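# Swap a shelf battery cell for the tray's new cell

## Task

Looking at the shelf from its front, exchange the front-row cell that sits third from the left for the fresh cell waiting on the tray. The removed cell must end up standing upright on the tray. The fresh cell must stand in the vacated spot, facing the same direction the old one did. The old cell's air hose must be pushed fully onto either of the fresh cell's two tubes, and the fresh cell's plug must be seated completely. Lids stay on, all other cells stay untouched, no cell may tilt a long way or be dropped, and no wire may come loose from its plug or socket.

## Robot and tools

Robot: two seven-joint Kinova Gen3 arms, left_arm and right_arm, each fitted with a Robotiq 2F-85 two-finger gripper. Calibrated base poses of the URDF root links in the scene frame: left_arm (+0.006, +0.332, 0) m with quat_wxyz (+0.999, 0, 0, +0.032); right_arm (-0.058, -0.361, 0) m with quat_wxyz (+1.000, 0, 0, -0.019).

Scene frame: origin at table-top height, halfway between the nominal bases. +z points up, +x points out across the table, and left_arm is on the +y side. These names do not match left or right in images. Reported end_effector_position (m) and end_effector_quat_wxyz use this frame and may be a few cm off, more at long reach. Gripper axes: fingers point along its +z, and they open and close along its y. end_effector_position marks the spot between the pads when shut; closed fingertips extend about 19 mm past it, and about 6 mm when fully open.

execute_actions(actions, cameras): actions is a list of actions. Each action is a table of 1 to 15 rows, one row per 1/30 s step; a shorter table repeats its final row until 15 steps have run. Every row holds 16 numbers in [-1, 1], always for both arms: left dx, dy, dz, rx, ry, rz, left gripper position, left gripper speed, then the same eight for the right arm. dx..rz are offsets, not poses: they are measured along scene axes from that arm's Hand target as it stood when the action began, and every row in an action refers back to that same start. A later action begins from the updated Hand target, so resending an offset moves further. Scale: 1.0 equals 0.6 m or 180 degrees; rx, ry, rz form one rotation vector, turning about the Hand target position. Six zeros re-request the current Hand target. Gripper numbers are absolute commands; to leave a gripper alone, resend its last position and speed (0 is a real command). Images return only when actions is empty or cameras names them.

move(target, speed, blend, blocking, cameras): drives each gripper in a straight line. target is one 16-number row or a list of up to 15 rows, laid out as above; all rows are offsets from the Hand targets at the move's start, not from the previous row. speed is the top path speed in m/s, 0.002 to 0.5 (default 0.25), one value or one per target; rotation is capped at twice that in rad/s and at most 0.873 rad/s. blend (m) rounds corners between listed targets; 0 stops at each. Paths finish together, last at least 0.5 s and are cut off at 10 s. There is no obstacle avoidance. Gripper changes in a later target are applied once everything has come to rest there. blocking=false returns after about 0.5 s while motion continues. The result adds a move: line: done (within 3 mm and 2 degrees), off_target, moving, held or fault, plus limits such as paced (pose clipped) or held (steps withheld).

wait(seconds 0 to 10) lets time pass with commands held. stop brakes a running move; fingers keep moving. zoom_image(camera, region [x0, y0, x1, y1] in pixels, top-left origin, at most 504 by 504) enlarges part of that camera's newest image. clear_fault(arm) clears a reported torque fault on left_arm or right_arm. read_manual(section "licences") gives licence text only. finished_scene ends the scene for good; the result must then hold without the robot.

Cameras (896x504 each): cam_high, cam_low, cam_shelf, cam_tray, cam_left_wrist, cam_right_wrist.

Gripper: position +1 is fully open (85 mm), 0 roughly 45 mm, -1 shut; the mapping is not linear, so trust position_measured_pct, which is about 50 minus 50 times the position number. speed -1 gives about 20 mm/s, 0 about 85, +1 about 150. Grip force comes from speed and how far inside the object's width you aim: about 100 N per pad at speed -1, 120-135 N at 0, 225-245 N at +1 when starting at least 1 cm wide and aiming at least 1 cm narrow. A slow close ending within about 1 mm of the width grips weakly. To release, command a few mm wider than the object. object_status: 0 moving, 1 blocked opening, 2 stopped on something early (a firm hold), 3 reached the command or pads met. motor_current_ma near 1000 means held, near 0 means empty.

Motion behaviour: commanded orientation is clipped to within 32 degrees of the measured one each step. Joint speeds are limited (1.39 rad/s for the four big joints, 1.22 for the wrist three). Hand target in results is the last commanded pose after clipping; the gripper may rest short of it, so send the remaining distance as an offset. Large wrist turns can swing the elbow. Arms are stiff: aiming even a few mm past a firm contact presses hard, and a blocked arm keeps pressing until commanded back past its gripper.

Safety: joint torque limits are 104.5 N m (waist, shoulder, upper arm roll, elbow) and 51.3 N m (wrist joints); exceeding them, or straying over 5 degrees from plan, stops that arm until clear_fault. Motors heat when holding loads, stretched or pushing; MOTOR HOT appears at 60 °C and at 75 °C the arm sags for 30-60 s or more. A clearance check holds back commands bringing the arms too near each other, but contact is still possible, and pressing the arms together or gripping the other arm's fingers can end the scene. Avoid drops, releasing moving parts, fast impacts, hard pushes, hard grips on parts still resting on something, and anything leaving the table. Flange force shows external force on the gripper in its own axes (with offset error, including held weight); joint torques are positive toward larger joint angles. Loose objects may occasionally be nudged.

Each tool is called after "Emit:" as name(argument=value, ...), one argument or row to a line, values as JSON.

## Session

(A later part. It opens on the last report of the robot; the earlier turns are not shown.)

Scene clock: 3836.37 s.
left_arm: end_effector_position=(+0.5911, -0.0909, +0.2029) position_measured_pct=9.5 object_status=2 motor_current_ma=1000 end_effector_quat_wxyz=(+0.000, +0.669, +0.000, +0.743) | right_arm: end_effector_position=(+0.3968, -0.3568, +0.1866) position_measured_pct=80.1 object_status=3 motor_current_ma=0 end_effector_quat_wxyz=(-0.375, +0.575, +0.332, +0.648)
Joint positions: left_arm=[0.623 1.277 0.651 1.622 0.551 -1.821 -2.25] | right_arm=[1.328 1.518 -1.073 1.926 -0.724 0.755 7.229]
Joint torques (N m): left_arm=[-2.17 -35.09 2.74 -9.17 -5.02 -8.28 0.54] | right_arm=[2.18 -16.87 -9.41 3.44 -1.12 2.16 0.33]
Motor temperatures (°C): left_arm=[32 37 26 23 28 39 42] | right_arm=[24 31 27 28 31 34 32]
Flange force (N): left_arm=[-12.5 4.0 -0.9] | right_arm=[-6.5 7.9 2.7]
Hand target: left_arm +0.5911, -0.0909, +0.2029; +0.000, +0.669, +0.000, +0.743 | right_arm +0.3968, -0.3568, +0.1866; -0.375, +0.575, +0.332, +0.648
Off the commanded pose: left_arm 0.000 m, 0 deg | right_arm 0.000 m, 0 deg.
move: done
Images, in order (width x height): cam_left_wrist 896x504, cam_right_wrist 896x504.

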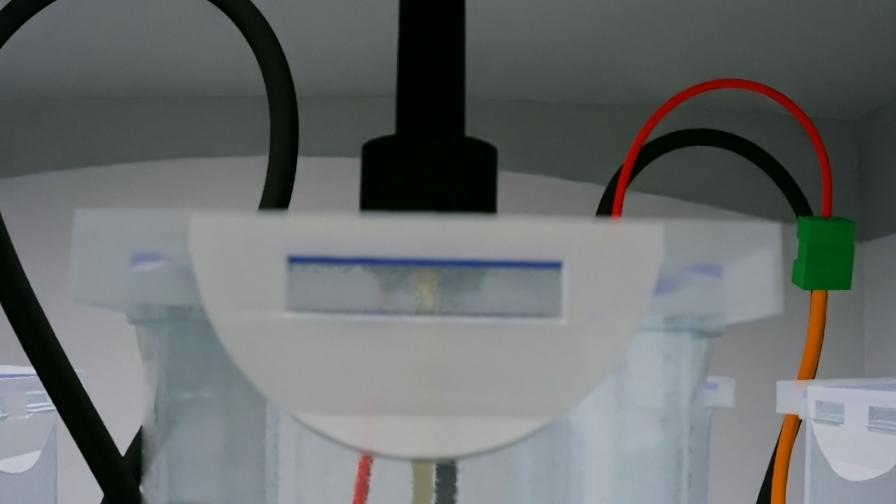

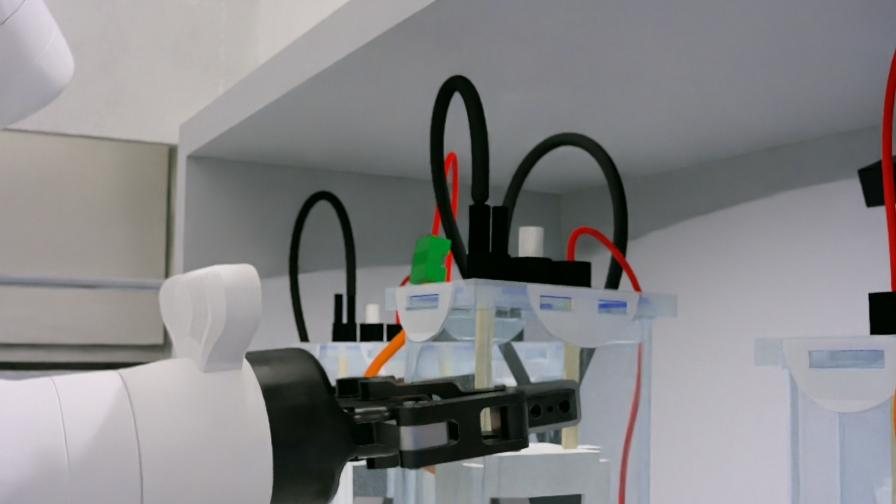

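Emit:
move(
  target=[0.07,-0.001,-0.003,0,0,0,0.5,-1, 0,0,0,0,0,0,-0.6,-1],
  speed=0.04,
  cameras=["cam_right_wrist","cam_left_wrist","cam_shelf"],
)

Emit:
zoom_image(
  camera="cam_shelf",
  region=[380, 160, 600, 420],
)

Scene clock: 3848.07 s.
left_arm: end_effector_position=(+0.6330, -0.0916, +0.2011) position_measured_pct=9.5 object_status=2 motor_current_ma=1000 end_effector_quat_wxyz=(+0.000, +0.669, +0.000, +0.743) | right_arm: end_effector_position=(+0.3968, -0.3568, +0.1866) position_measured_pct=80.1 object_status=3 motor_current_ma=0 end_effector_quat_wxyz=(-0.375, +0.575, +0.332, +0.648)
Joint positions: left_arm=[0.589 1.291 0.63 1.524 0.511 -1.713 -2.278] | right_arm=[1.328 1.518 -1.073 1.926 -0.724 0.755 7.229]
Joint torques (N m): left_arm=[-1.85 -36.16 2.79 -10.25 -5.43 -7.71 0.63] | right_arm=[2.2 -16.84 -9.3 3.45 -1.1 2.16 0.4]
Flange force (N): left_arm=[-11.7 3.2 -1.4] | right_arm=[-6.3 8.0 2.8]
Hand target: left_arm +0.6331, -0.0915, +0.2011; +0.000, +0.669, +0.000, +0.743 | right_arm +0.3968, -0.3568, +0.1866; -0.375, +0.575, +0.332, +0.648
Off the commanded pose: left_arm 0.000 m, 0 deg | right_arm 0.000 m, 0 deg.
move: done
Images, in order (width x height): cam_shelf 896x504, cam_left_wrist 896x504, cam_right_wrist 896x504.

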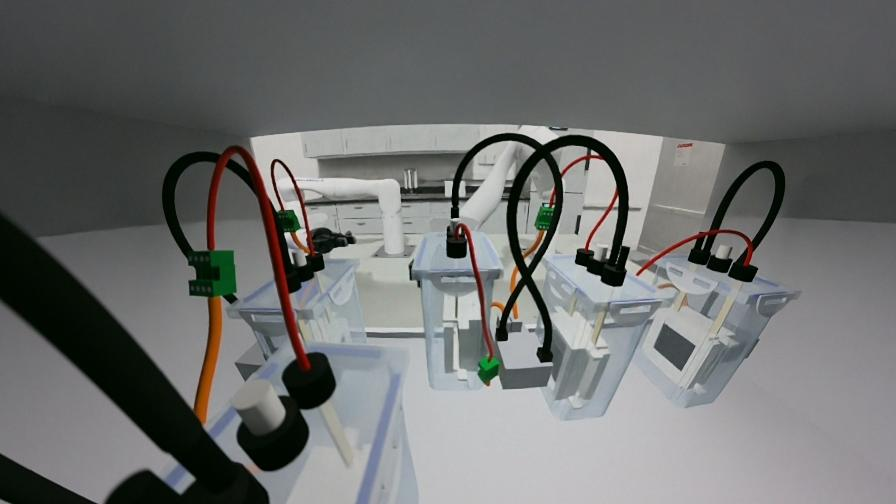

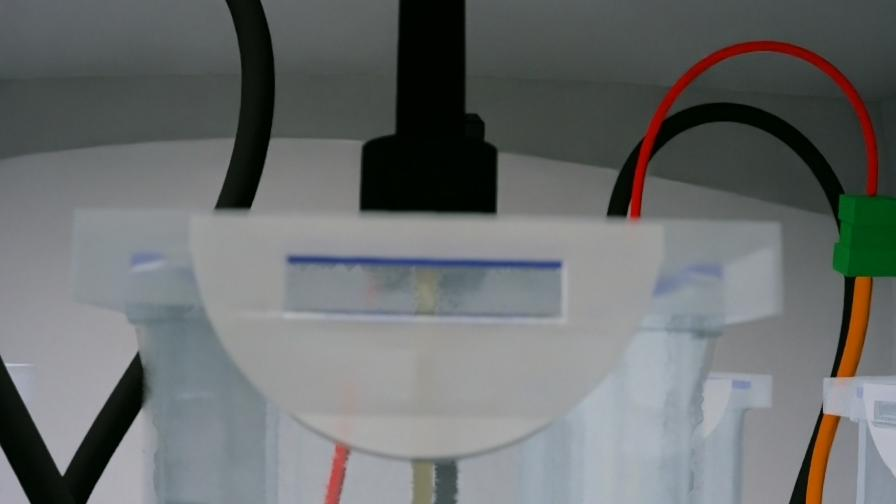

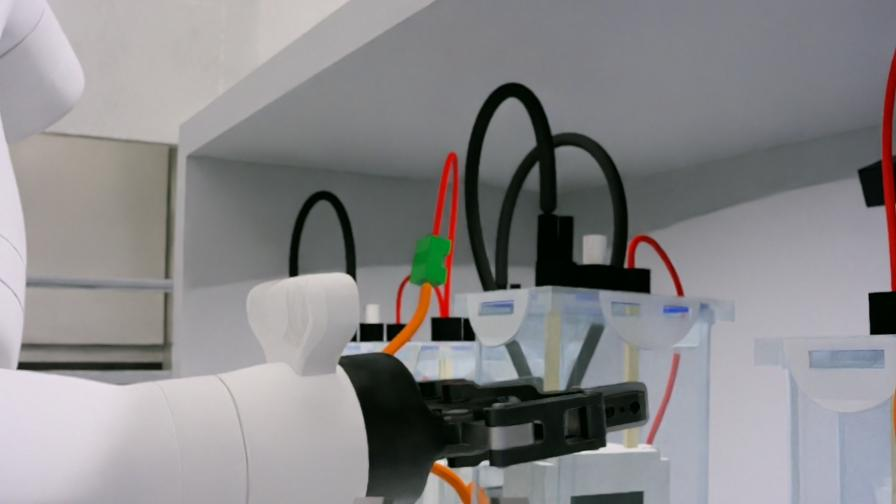

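Scaled by 1.938.

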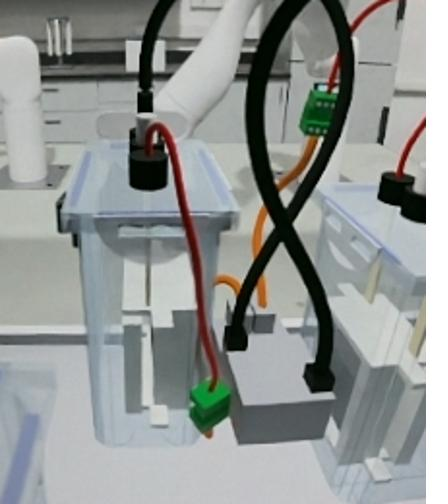

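Emit:
move(
  target=[0.055,-0.002,0,0,0,0,0.5,-1, 0,0,0,0,0,0,-0.6,-1],
  speed=0.04,
  cameras=["cam_right_wrist","cam_left_wrist","cam_shelf","cam_high"],
)

Emit:
zoom_image(
  camera="cam_shelf",
  region=[380, 160, 600, 420],
)

Scene clock: 3855.10 s.
left_arm: end_effector_position=(+0.6660, -0.0928, +0.2011) position_measured_pct=9.5 object_status=2 motor_current_ma=1000 end_effector_quat_wxyz=(+0.000, +0.669, +0.000, +0.743) | right_arm: end_effector_position=(+0.3968, -0.3568, +0.1866) position_measured_pct=80.1 object_status=3 motor_current_ma=0 end_effector_quat_wxyz=(-0.375, +0.575, +0.332, +0.648)
Joint positions: left_arm=[0.568 1.305 0.618 1.436 0.485 -1.626 -2.303] | right_arm=[1.328 1.518 -1.073 1.926 -0.724 0.755 7.229]
Joint torques (N m): left_arm=[-1.57 -37.38 2.9 -11.07 -5.78 -7.44 0.64] | right_arm=[2.18 -16.82 -9.36 3.41 -1.11 2.14 0.42]
Flange force (N): left_arm=[-11.9 3.0 -1.2] | right_arm=[-6.3 7.9 2.6]
Hand target: left_arm +0.6661, -0.0927, +0.2011; +0.000, +0.669, +0.000, +0.743 | right_arm +0.3968, -0.3568, +0.1866; -0.375, +0.575, +0.332, +0.648
Off the commanded pose: left_arm 0.000 m, 0 deg | right_arm 0.000 m, 0 deg.
move: done
Images, in order (width x height): cam_high 896x504, cam_shelf 896x504, cam_left_wrist 896x504, cam_right_wrist 896x504.

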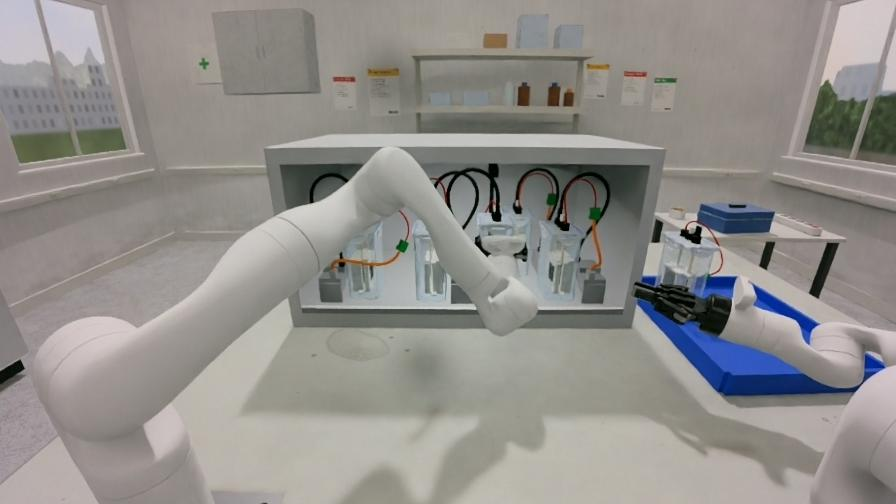

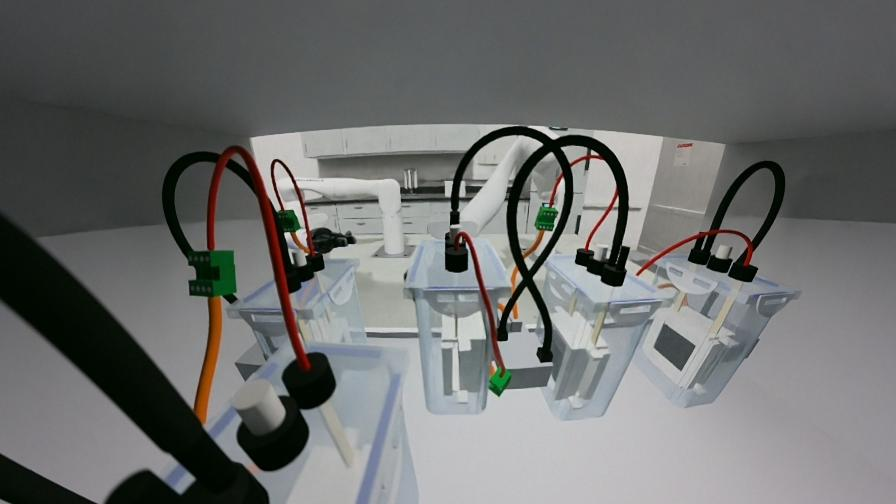

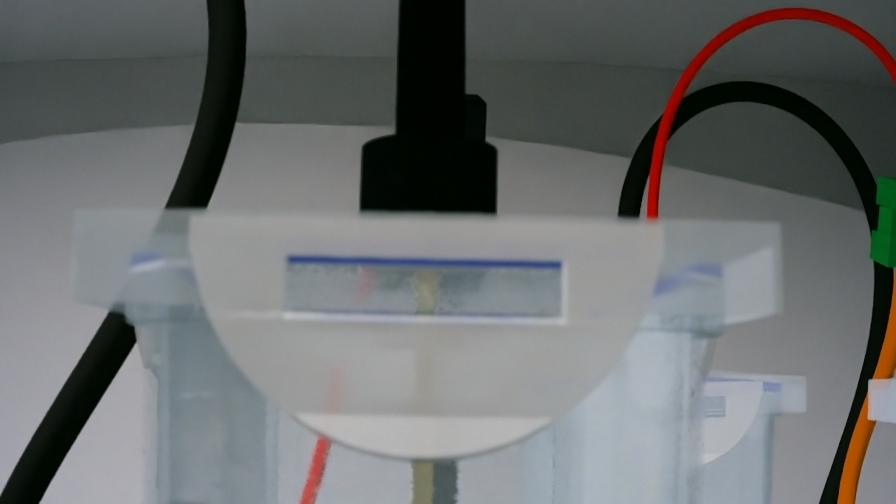

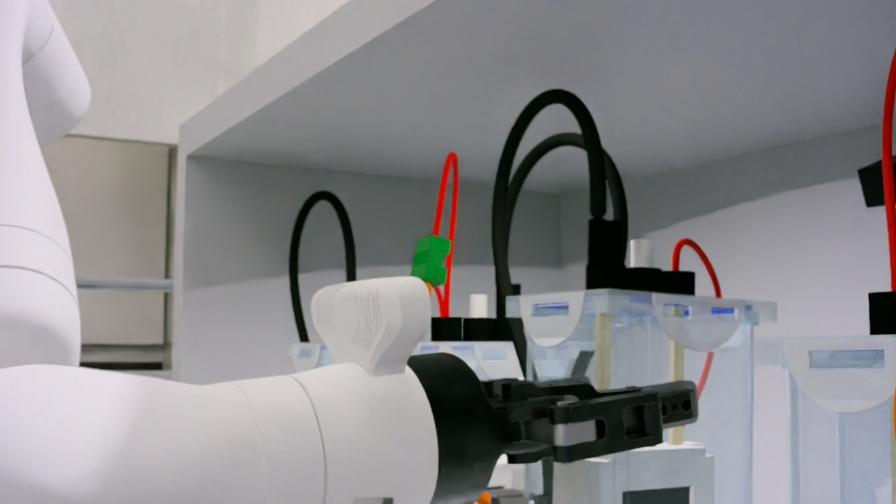

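Scaled by 1.938.

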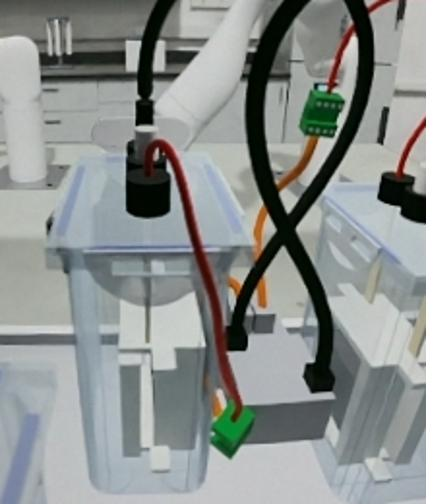

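Emit:
move(
  target=[0,0.001,-0.043,0,0,0,0.5,-1, 0,0,0,0,0,0,-0.6,-1],
  speed=0.03,
  cameras=["cam_shelf"],
)

Emit:
move(
  target=[0,0,-0.0033,0,0,0,0.5,-1, 0,0,0,0,0,0,-0.6,-1],
  speed=0.01,
  cameras=["cam_right_wrist"],
)

Scene clock: 3874.53 s.
left_arm: end_effector_position=(+0.6661, -0.0922, +0.1757) position_measured_pct=9.5 object_status=2 motor_current_ma=1000 end_effector_quat_wxyz=(+0.000, +0.669, +0.000, +0.743) | right_arm: end_effector_position=(+0.3968, -0.3568, +0.1866) position_measured_pct=80.1 object_status=3 motor_current_ma=0 end_effector_quat_wxyz=(-0.375, +0.575, +0.332, +0.648)
Joint positions: left_arm=[0.575 1.355 0.602 1.412 0.466 -1.638 -2.278] | right_arm=[1.328 1.518 -1.073 1.926 -0.724 0.755 7.229]
Joint torques (N m): left_arm=[-4.23 -15.01 1.35 -3.64 0.47 1.45 1.05] | right_arm=[2.17 -16.86 -9.35 3.38 -1.13 2.16 0.44]
Flange force (N): left_arm=[18.4 0.2 -10.0] | right_arm=[-6.3 7.8 2.7]
Hand target: left_arm +0.6661, -0.0922, +0.1753; +0.000, +0.669, +0.000, +0.743 | right_arm +0.3968, -0.3568, +0.1866; -0.375, +0.575, +0.332, +0.648
Off the commanded pose: left_arm 0.000 m, 0 deg | right_arm 0.000 m, 0 deg.
move: done
Images, in order (width x height): cam_shelf 896x504.

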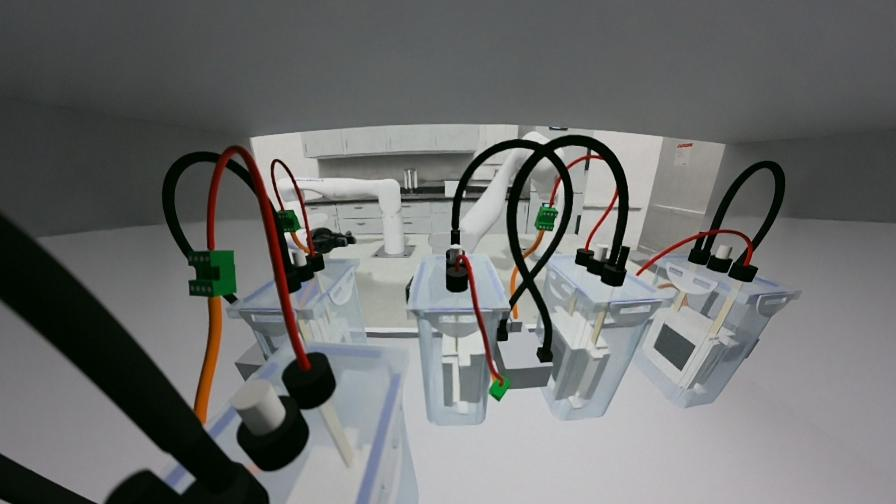

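Scene clock: 3875.23 s.
left_arm: end_effector_position=(+0.6660, -0.0922, +0.1734) position_measured_pct=9.5 object_status=2 motor_current_ma=1000 end_effector_quat_wxyz=(+0.000, +0.669, +0.000, +0.743) | right_arm: end_effector_position=(+0.3968, -0.3568, +0.1866) position_measured_pct=80.1 object_status=3 motor_current_ma=0 end_effector_quat_wxyz=(-0.375, +0.575, +0.332, +0.648)
Joint positions: left_arm=[0.576 1.359 0.601 1.41 0.465 -1.638 -2.276] | right_arm=[1.328 1.518 -1.073 1.926 -0.724 0.755 7.229]
Joint torques (N m): left_arm=[-6.5 -6.24 0.34 -1.2 3.11 4.65 1.04] | right_arm=[2.16 -16.83 -9.36 3.41 -1.12 2.16 0.41]
Flange force (N): left_arm=[30.5 0.0 -14.5] | right_arm=[-6.3 7.9 2.6]
Hand target: left_arm +0.6661, -0.0921, +0.1734; +0.000, +0.669, +0.000, +0.743 | right_arm +0.3968, -0.3568, +0.1866; -0.375, +0.575, +0.332, +0.648
Off the commanded pose: left_arm 0.000 m, 0 deg | right_arm 0.000 m, 0 deg.
move: done
Images, in order (width x height): cam_right_wrist 896x504.

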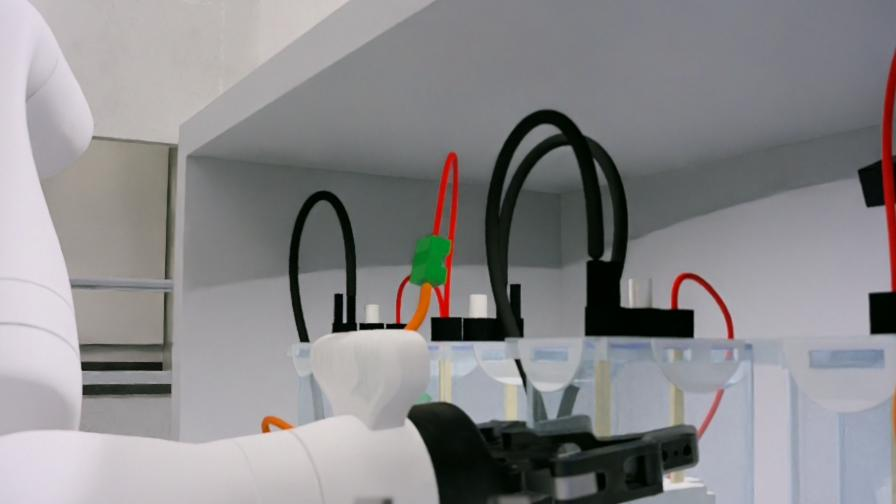

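Emit:
move(
  target=[0,0,0.007,0,0,0,0.5,-1, 0,0,0,0,0,0,-0.6,-1],
  speed=0.01,
  cameras=["cam_high","cam_shelf","cam_tray"],
)

Emit:
zoom_image(
  camera="cam_high",
  region=[400, 170, 620, 320],
)

Emit:
zoom_image(
  camera="cam_shelf",
  region=[380, 200, 640, 440],
)

Scene clock: 3897.53 s.
left_arm: end_effector_position=(+0.6661, -0.0921, +0.1773) position_measured_pct=9.5 object_status=2 motor_current_ma=1000 end_effector_quat_wxyz=(+0.000, +0.669, +0.000, +0.743) | right_arm: end_effector_position=(+0.3968, -0.3568, +0.1866) position_measured_pct=80.1 object_status=3 motor_current_ma=0 end_effector_quat_wxyz=(-0.375, +0.575, +0.332, +0.648)
Joint positions: left_arm=[0.574 1.351 0.604 1.414 0.468 -1.636 -2.28] | right_arm=[1.328 1.518 -1.073 1.926 -0.724 0.755 7.229]
Joint torques (N m): left_arm=[-3.08 -28.46 1.85 -6.65 -2 -5.42 -0.1] | right_arm=[2.15 -16.81 -9.35 3.37 -1.13 2.16 0.41]
Flange force (N): left_arm=[-3.1 6.5 2.3] | right_arm=[-6.2 7.7 2.7]
Hand target: left_arm +0.6661, -0.0921, +0.1776; +0.000, +0.669, +0.000, +0.743 | right_arm +0.3968, -0.3568, +0.1866; -0.375, +0.575, +0.332, +0.648
Off the commanded pose: left_arm 0.000 m, 0 deg | right_arm 0.000 m, 0 deg.
move: done
Images, in order (width x height): cam_high 896x504, cam_shelf 896x504, cam_tray 896x504.

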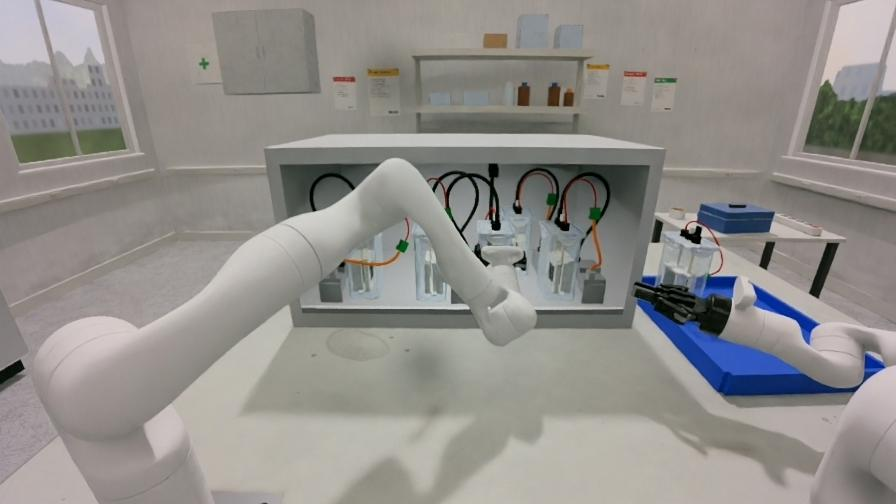

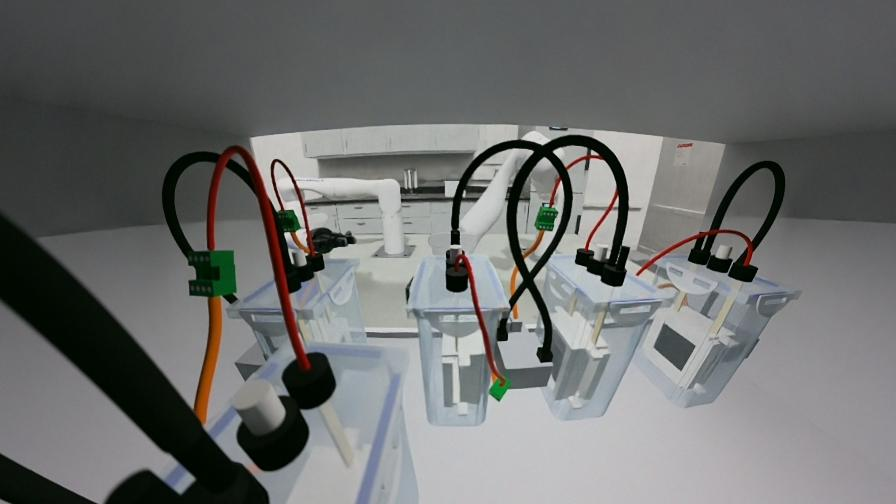

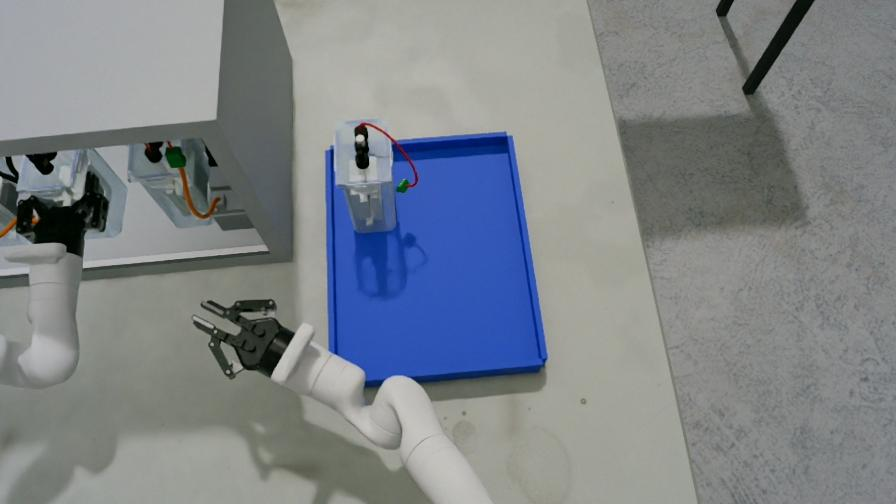

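Scaled by 2.291.

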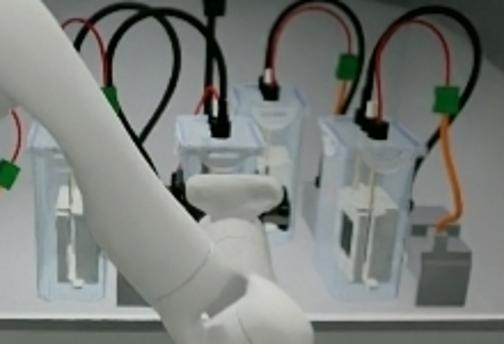

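Scaled by 1.938.

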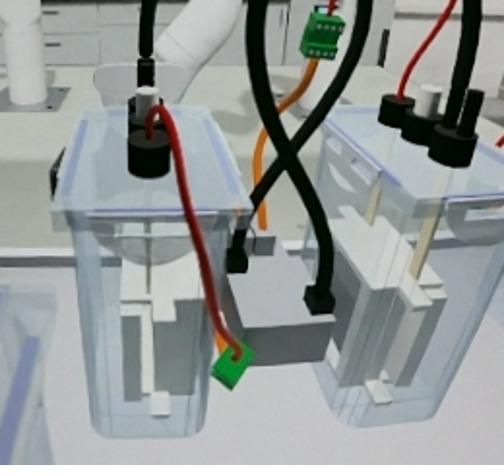

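Emit:
move(
  target=[0,0,-0.002,0,0,0,0.5,-1, 0,0,0,0,0,0,-0.6,-1],
  speed=0.01,
)

Emit:
move(
  target=[0,0,0,0,0,0,0.75,-1, 0,0,0,0,0,0,-0.6,-1],
  speed=0.01,
  cameras=["cam_left_wrist","cam_right_wrist"],
)

Scene clock: 3913.23 s.
left_arm: end_effector_position=(+0.6661, -0.0921, +0.1765) position_measured_pct=9.5 object_status=2 motor_current_ma=1000 end_effector_quat_wxyz=(+0.000, +0.669, +0.000, +0.743) | right_arm: end_effector_position=(+0.3968, -0.3568, +0.1866) position_measured_pct=80.1 object_status=3 motor_current_ma=0 end_effector_quat_wxyz=(-0.375, +0.575, +0.332, +0.648)
Joint positions: left_arm=[0.575 1.353 0.603 1.413 0.467 -1.637 -2.279] | right_arm=[1.328 1.518 -1.073 1.926 -0.724 0.755 7.229]
Joint torques (N m): left_arm=[-3.66 -23.94 1.5 -6.48 -1.63 -2.55 0.44] | right_arm=[2.14 -16.81 -9.34 3.36 -1.08 2.18 0.42]
Flange force (N): left_arm=[5.8 2.0 -5.9] | right_arm=[-6.1 7.7 2.8]
Hand target: left_arm +0.6661, -0.0921, +0.1764; +0.000, +0.669, +0.000, +0.743 | right_arm +0.3968, -0.3568, +0.1866; -0.375, +0.575, +0.332, +0.648
Off the commanded pose: left_arm 0.000 m, 0 deg | right_arm 0.000 m, 0 deg.
move: done

Scene clock: 3913.73 s.
left_arm: end_effector_position=(+0.6661, -0.0922, +0.1764) position_measured_pct=9.5 object_status=2 motor_current_ma=1000 end_effector_quat_wxyz=(+0.000, +0.669, +0.000, +0.743) | right_arm: end_effector_position=(+0.3968, -0.3568, +0.1866) position_measured_pct=80.1 object_status=3 motor_current_ma=0 end_effector_quat_wxyz=(-0.375, +0.575, +0.332, +0.648)
Joint positions: left_arm=[0.575 1.353 0.603 1.413 0.467 -1.637 -2.279] | right_arm=[1.328 1.518 -1.073 1.926 -0.724 0.755 7.229]
Joint torques (N m): left_arm=[-3.71 -23.55 1.47 -6.36 -1.52 -2.36 0.48] | right_arm=[2.17 -16.86 -9.37 3.4 -1.1 2.17 0.43]
Flange force (N): left_arm=[6.4 2.0 -6.1] | right_arm=[-6.3 7.8 2.7]
Hand target: left_arm +0.6661, -0.0921, +0.1764; +0.000, +0.669, +0.000, +0.743 | right_arm +0.3968, -0.3568, +0.1866; -0.375, +0.575, +0.332, +0.648
Off the commanded pose: left_arm 0.000 m, 0 deg | right_arm 0.000 m, 0 deg.
move: done
Images, in order (width x height): cam_left_wrist 896x504, cam_right_wrist 896x504.

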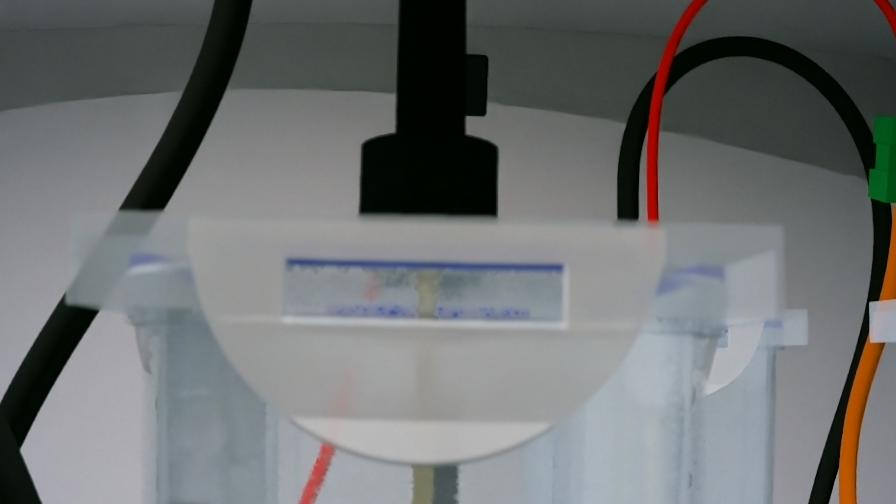

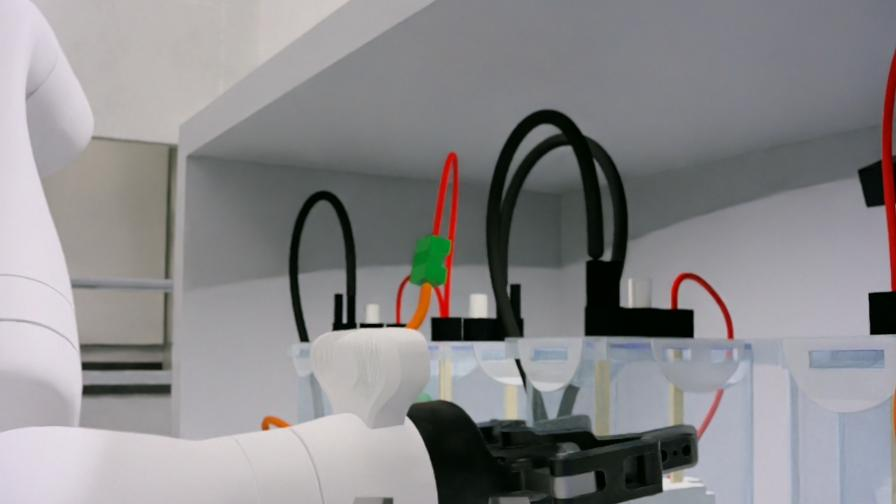

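Emit:
move(
  target=[0,0,0,0,0,0,0.92,-1, 0,0,0,0,0,0,-0.6,-1],
  speed=0.01,
)

Emit:
move(
  target=[0,0,0,0,0,0,1.0,-1, 0,0,0,0,0,0,-0.6,-1],
  speed=0.01,
  cameras=["cam_left_wrist","cam_right_wrist","cam_shelf"],
)

Scene clock: 3918.60 s.
left_arm: end_effector_position=(+0.6661, -0.0921, +0.1762) position_measured_pct=3.9 object_status=0 motor_current_ma=0 end_effector_quat_wxyz=(+0.000, +0.669, +0.000, +0.743) | right_arm: end_effector_position=(+0.3968, -0.3568, +0.1866) position_measured_pct=80.1 object_status=3 motor_current_ma=0 end_effector_quat_wxyz=(-0.375, +0.575, +0.332, +0.648)
Joint positions: left_arm=[0.575 1.353 0.603 1.413 0.467 -1.637 -2.279] | right_arm=[1.328 1.518 -1.073 1.926 -0.724 0.755 7.229]
Joint torques (N m): left_arm=[-0.57 -22.78 2.75 -4.59 -1.66 -2.52 0.82] | right_arm=[2.18 -16.84 -9.34 3.39 -1.1 2.16 0.4]
Flange force (N): left_arm=[5.9 2.1 1.3] | right_arm=[-6.3 7.8 2.7]
Hand target: left_arm +0.6661, -0.0921, +0.1764; +0.000, +0.669, +0.000, +0.743 | right_arm +0.3968, -0.3568, +0.1866; -0.375, +0.575, +0.332, +0.648
Off the commanded pose: left_arm 0.000 m, 0 deg | right_arm 0.000 m, 0 deg.
move: done

Scene clock: 3919.10 s.
left_arm: end_effector_position=(+0.6661, -0.0921, +0.1764) position_measured_pct=0.0 object_status=3 motor_current_ma=0 end_effector_quat_wxyz=(+0.000, +0.669, +0.000, +0.743) | right_arm: end_effector_position=(+0.3968, -0.3568, +0.1866) position_measured_pct=80.1 object_status=3 motor_current_ma=0 end_effector_quat_wxyz=(-0.375, +0.575, +0.332, +0.648)
Joint positions: left_arm=[0.575 1.353 0.603 1.413 0.467 -1.637 -2.279] | right_arm=[1.328 1.518 -1.073 1.926 -0.724 0.755 7.229]
Joint torques (N m): left_arm=[-0.65 -22.83 2.72 -4.61 -1.64 -2.51 0.81] | right_arm=[2.15 -16.82 -9.32 3.39 -1.09 2.15 0.39]
Flange force (N): left_arm=[5.8 2.2 1.2] | right_arm=[-6.2 7.8 2.7]
Hand target: left_arm +0.6661, -0.0921, +0.1764; +0.000, +0.669, +0.000, +0.743 | right_arm +0.3968, -0.3568, +0.1866; -0.375, +0.575, +0.332, +0.648
Off the commanded pose: left_arm 0.000 m, 0 deg | right_arm 0.000 m, 0 deg.
move: done
Images, in order (width x height): cam_shelf 896x504, cam_left_wrist 896x504, cam_right_wrist 896x504.

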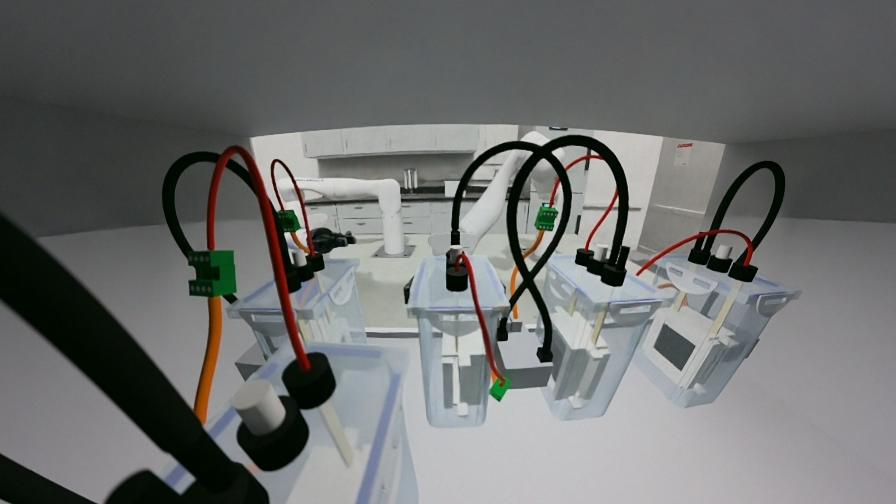

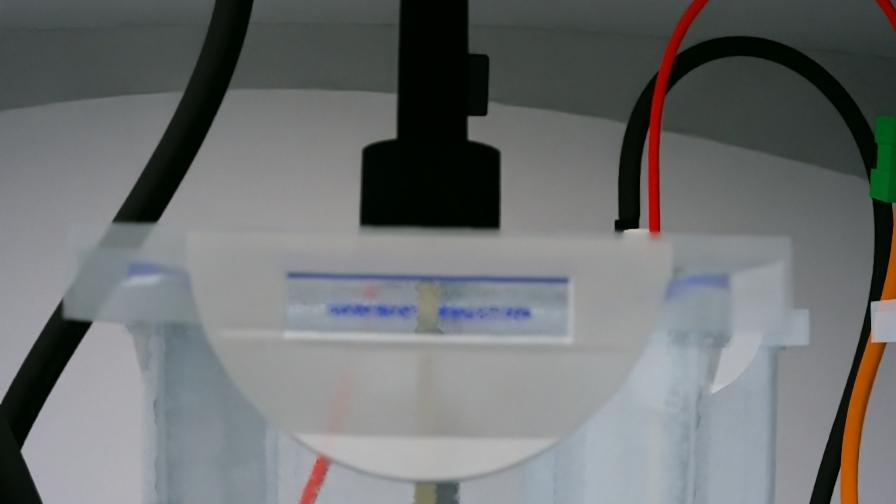

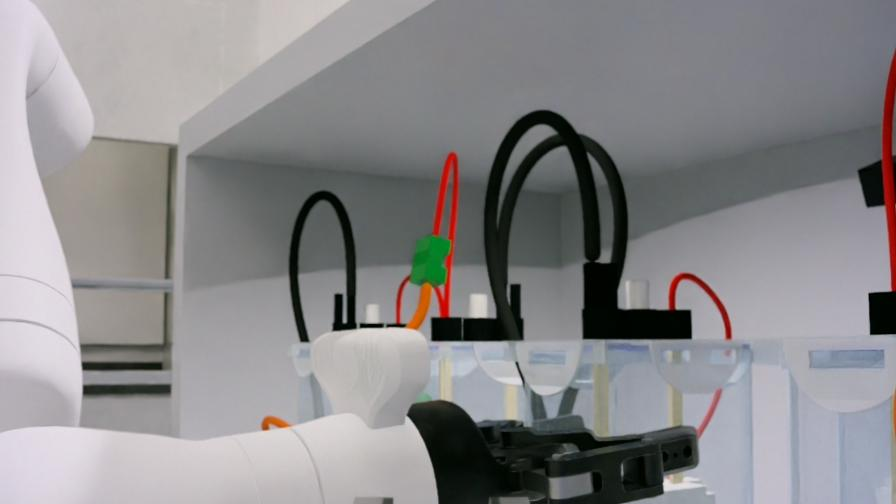

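Emit:
move(
  target=[
    [-0.2,0,-0.02,0,0,0,1.0,-1, 0,0,0,0,0,0,-0.6,-1],
    [-0.42,0.05,0.05,0,0,0,1.0,-1, 0,0,0,0,0,0,-0.6,-1],
  ],
  speed=0.07,
  blend=0.02,
  cameras=["all"],
)

Emit:
zoom_image(
  camera="cam_left_wrist",
  region=[200, 60, 640, 500],
)

Emit:
zoom_image(
  camera="cam_high",
  region=[400, 160, 640, 330],
)

Emit:
zoom_image(
  camera="cam_shelf",
  region=[380, 180, 620, 440],
)

Scene clock: 3931.30 s.
left_arm: end_effector_position=(+0.4141, -0.0621, +0.2064) position_measured_pct=0.0 object_status=3 motor_current_ma=0 end_effector_quat_wxyz=(+0.000, +0.669, +0.000, +0.743) | right_arm: end_effector_position=(+0.3968, -0.3568, +0.1866) position_measured_pct=80.1 object_status=3 motor_current_ma=0 end_effector_quat_wxyz=(-0.375, +0.575, +0.332, +0.648)
Joint positions: left_arm=[0.948 1.186 0.548 1.971 1.004 -2.096 -1.867] | right_arm=[1.328 1.518 -1.073 1.926 -0.724 0.755 7.229]
Joint torques (N m): left_arm=[-0.84 -17.8 1.18 -1.17 -0.38 -3.09 0.81] | right_arm=[2.14 -16.83 -9.33 3.39 -1.09 2.15 0.41]
Flange force (N): left_arm=[7.0 4.3 1.8] | right_arm=[-6.2 7.8 2.7]
Hand target: left_arm +0.4141, -0.0621, +0.2064; +0.000, +0.669, +0.000, +0.743 | right_arm +0.3968, -0.3568, +0.1866; -0.375, +0.575, +0.332, +0.648
Off the commanded pose: left_arm 0.000 m, 0 deg | right_arm 0.000 m, 0 deg.
joint sent to its limit (left arm) — joint 6 (wrist pitch), lower limit. The joint targets still meet the commanded pose.
move: done

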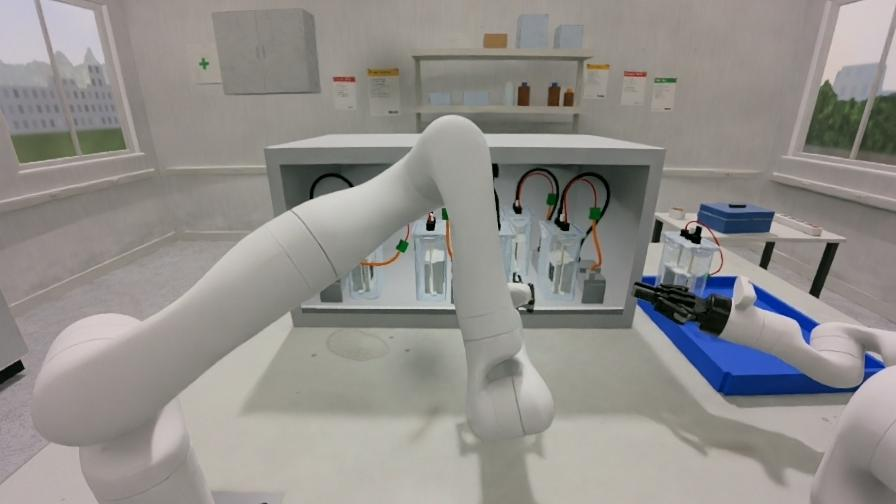

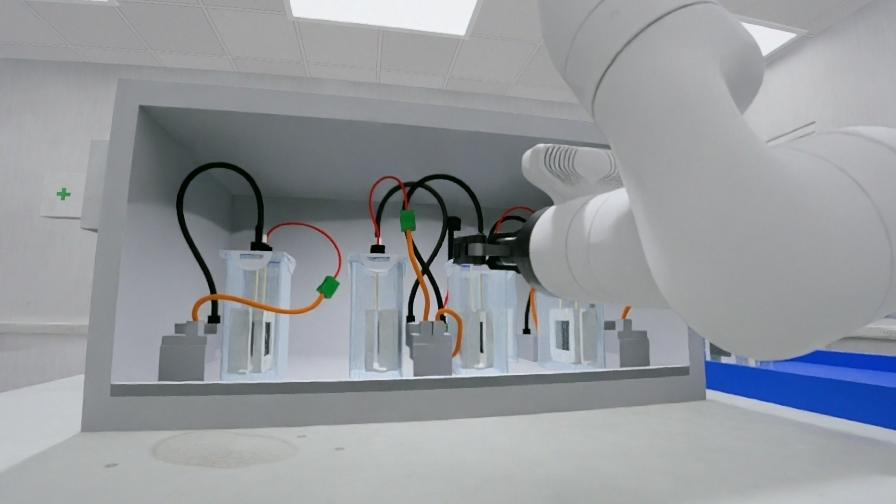

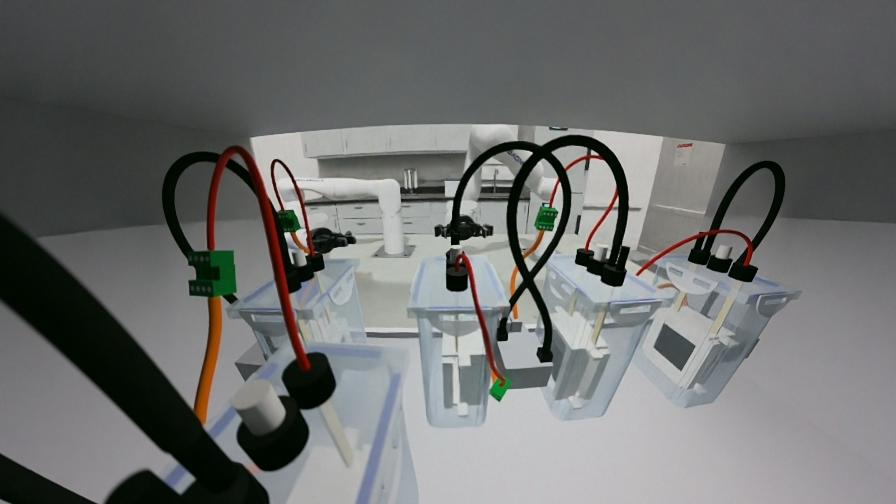

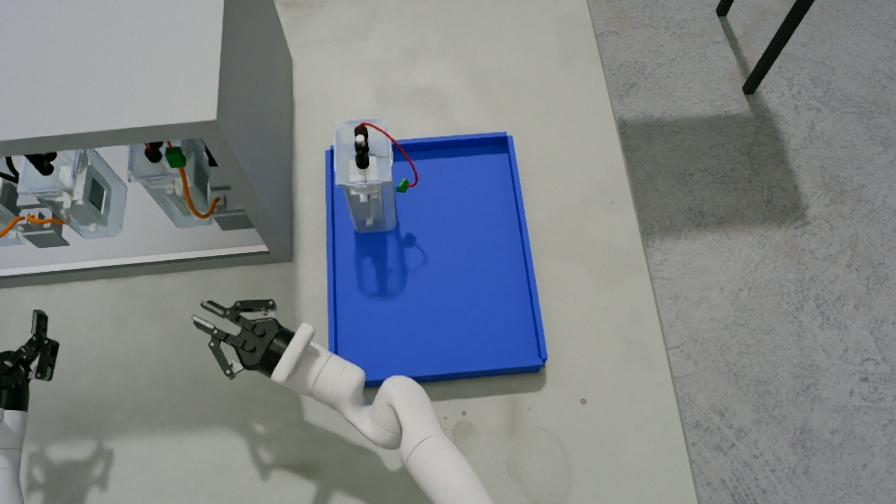

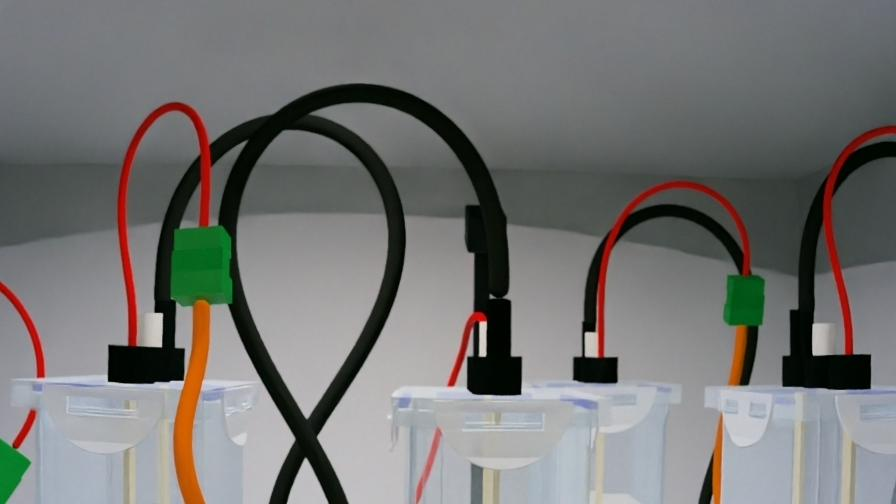

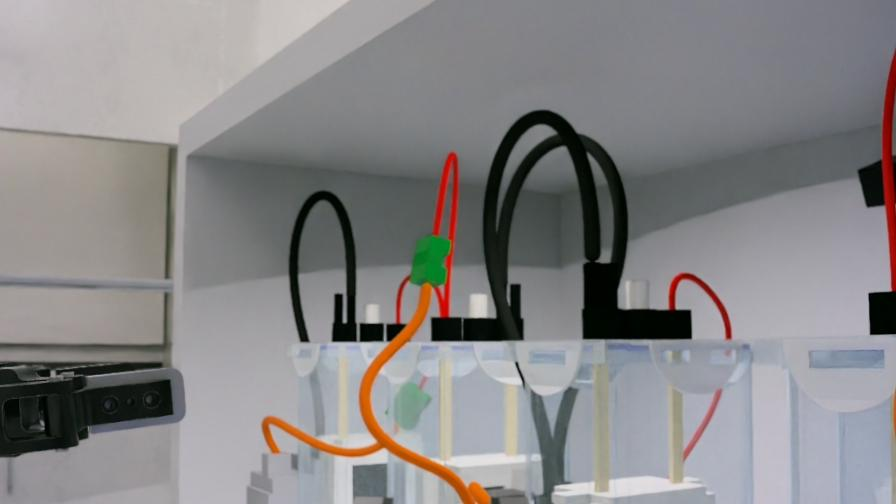

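Scaled by 1.145 from the camera's 896x504 image, which has a finer 1280x720 frame.

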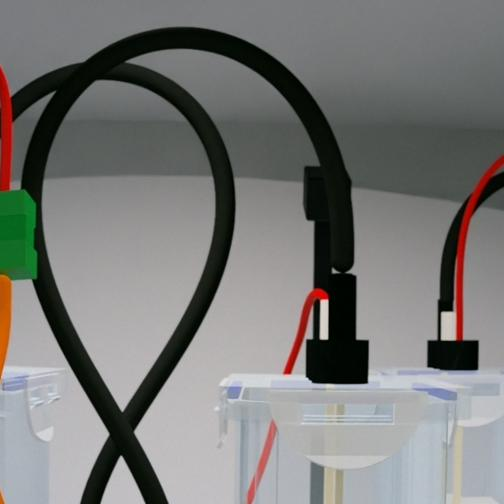

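Scaled by 2.100.

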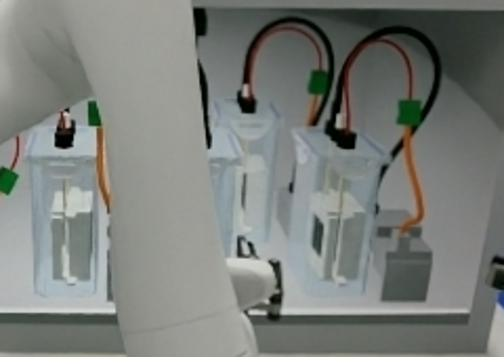

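Scaled by 1.938.

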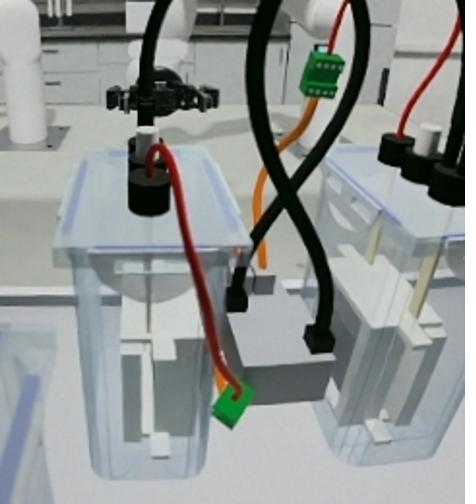

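Emit:
zoom_image(
  camera="cam_left_wrist",
  region=[0, 340, 280, 480],
)

Emit:
zoom_image(
  camera="cam_left_wrist",
  region=[360, 340, 640, 480],
)

Emit:
zoom_image(
  camera="cam_left_wrist",
  region=[616, 340, 896, 480],
)

Scaled by 1.800 from the camera's 896x504 image, which has a finer 1280x720 frame.

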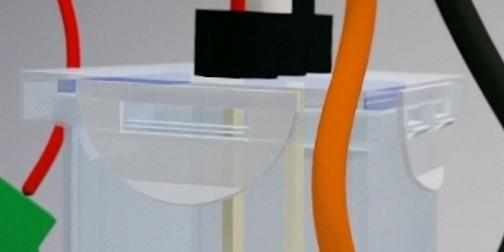

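Scaled by 1.800 from the camera's 896x504 image, which has a finer 1280x720 frame.

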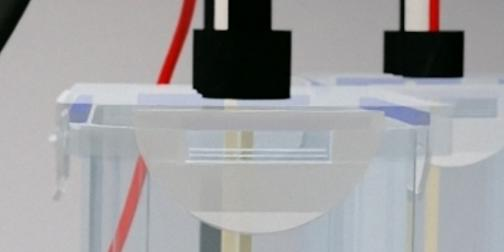

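Scaled by 1.800 from the camera's 896x504 image, which has a finer 1280x720 frame.

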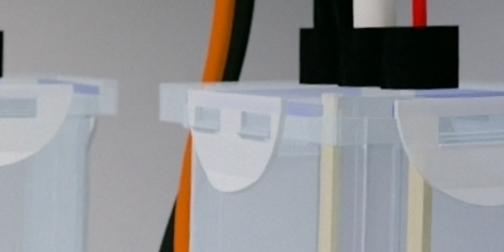

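Emit:
finished_scene(
)

The scene is finished: the task was done.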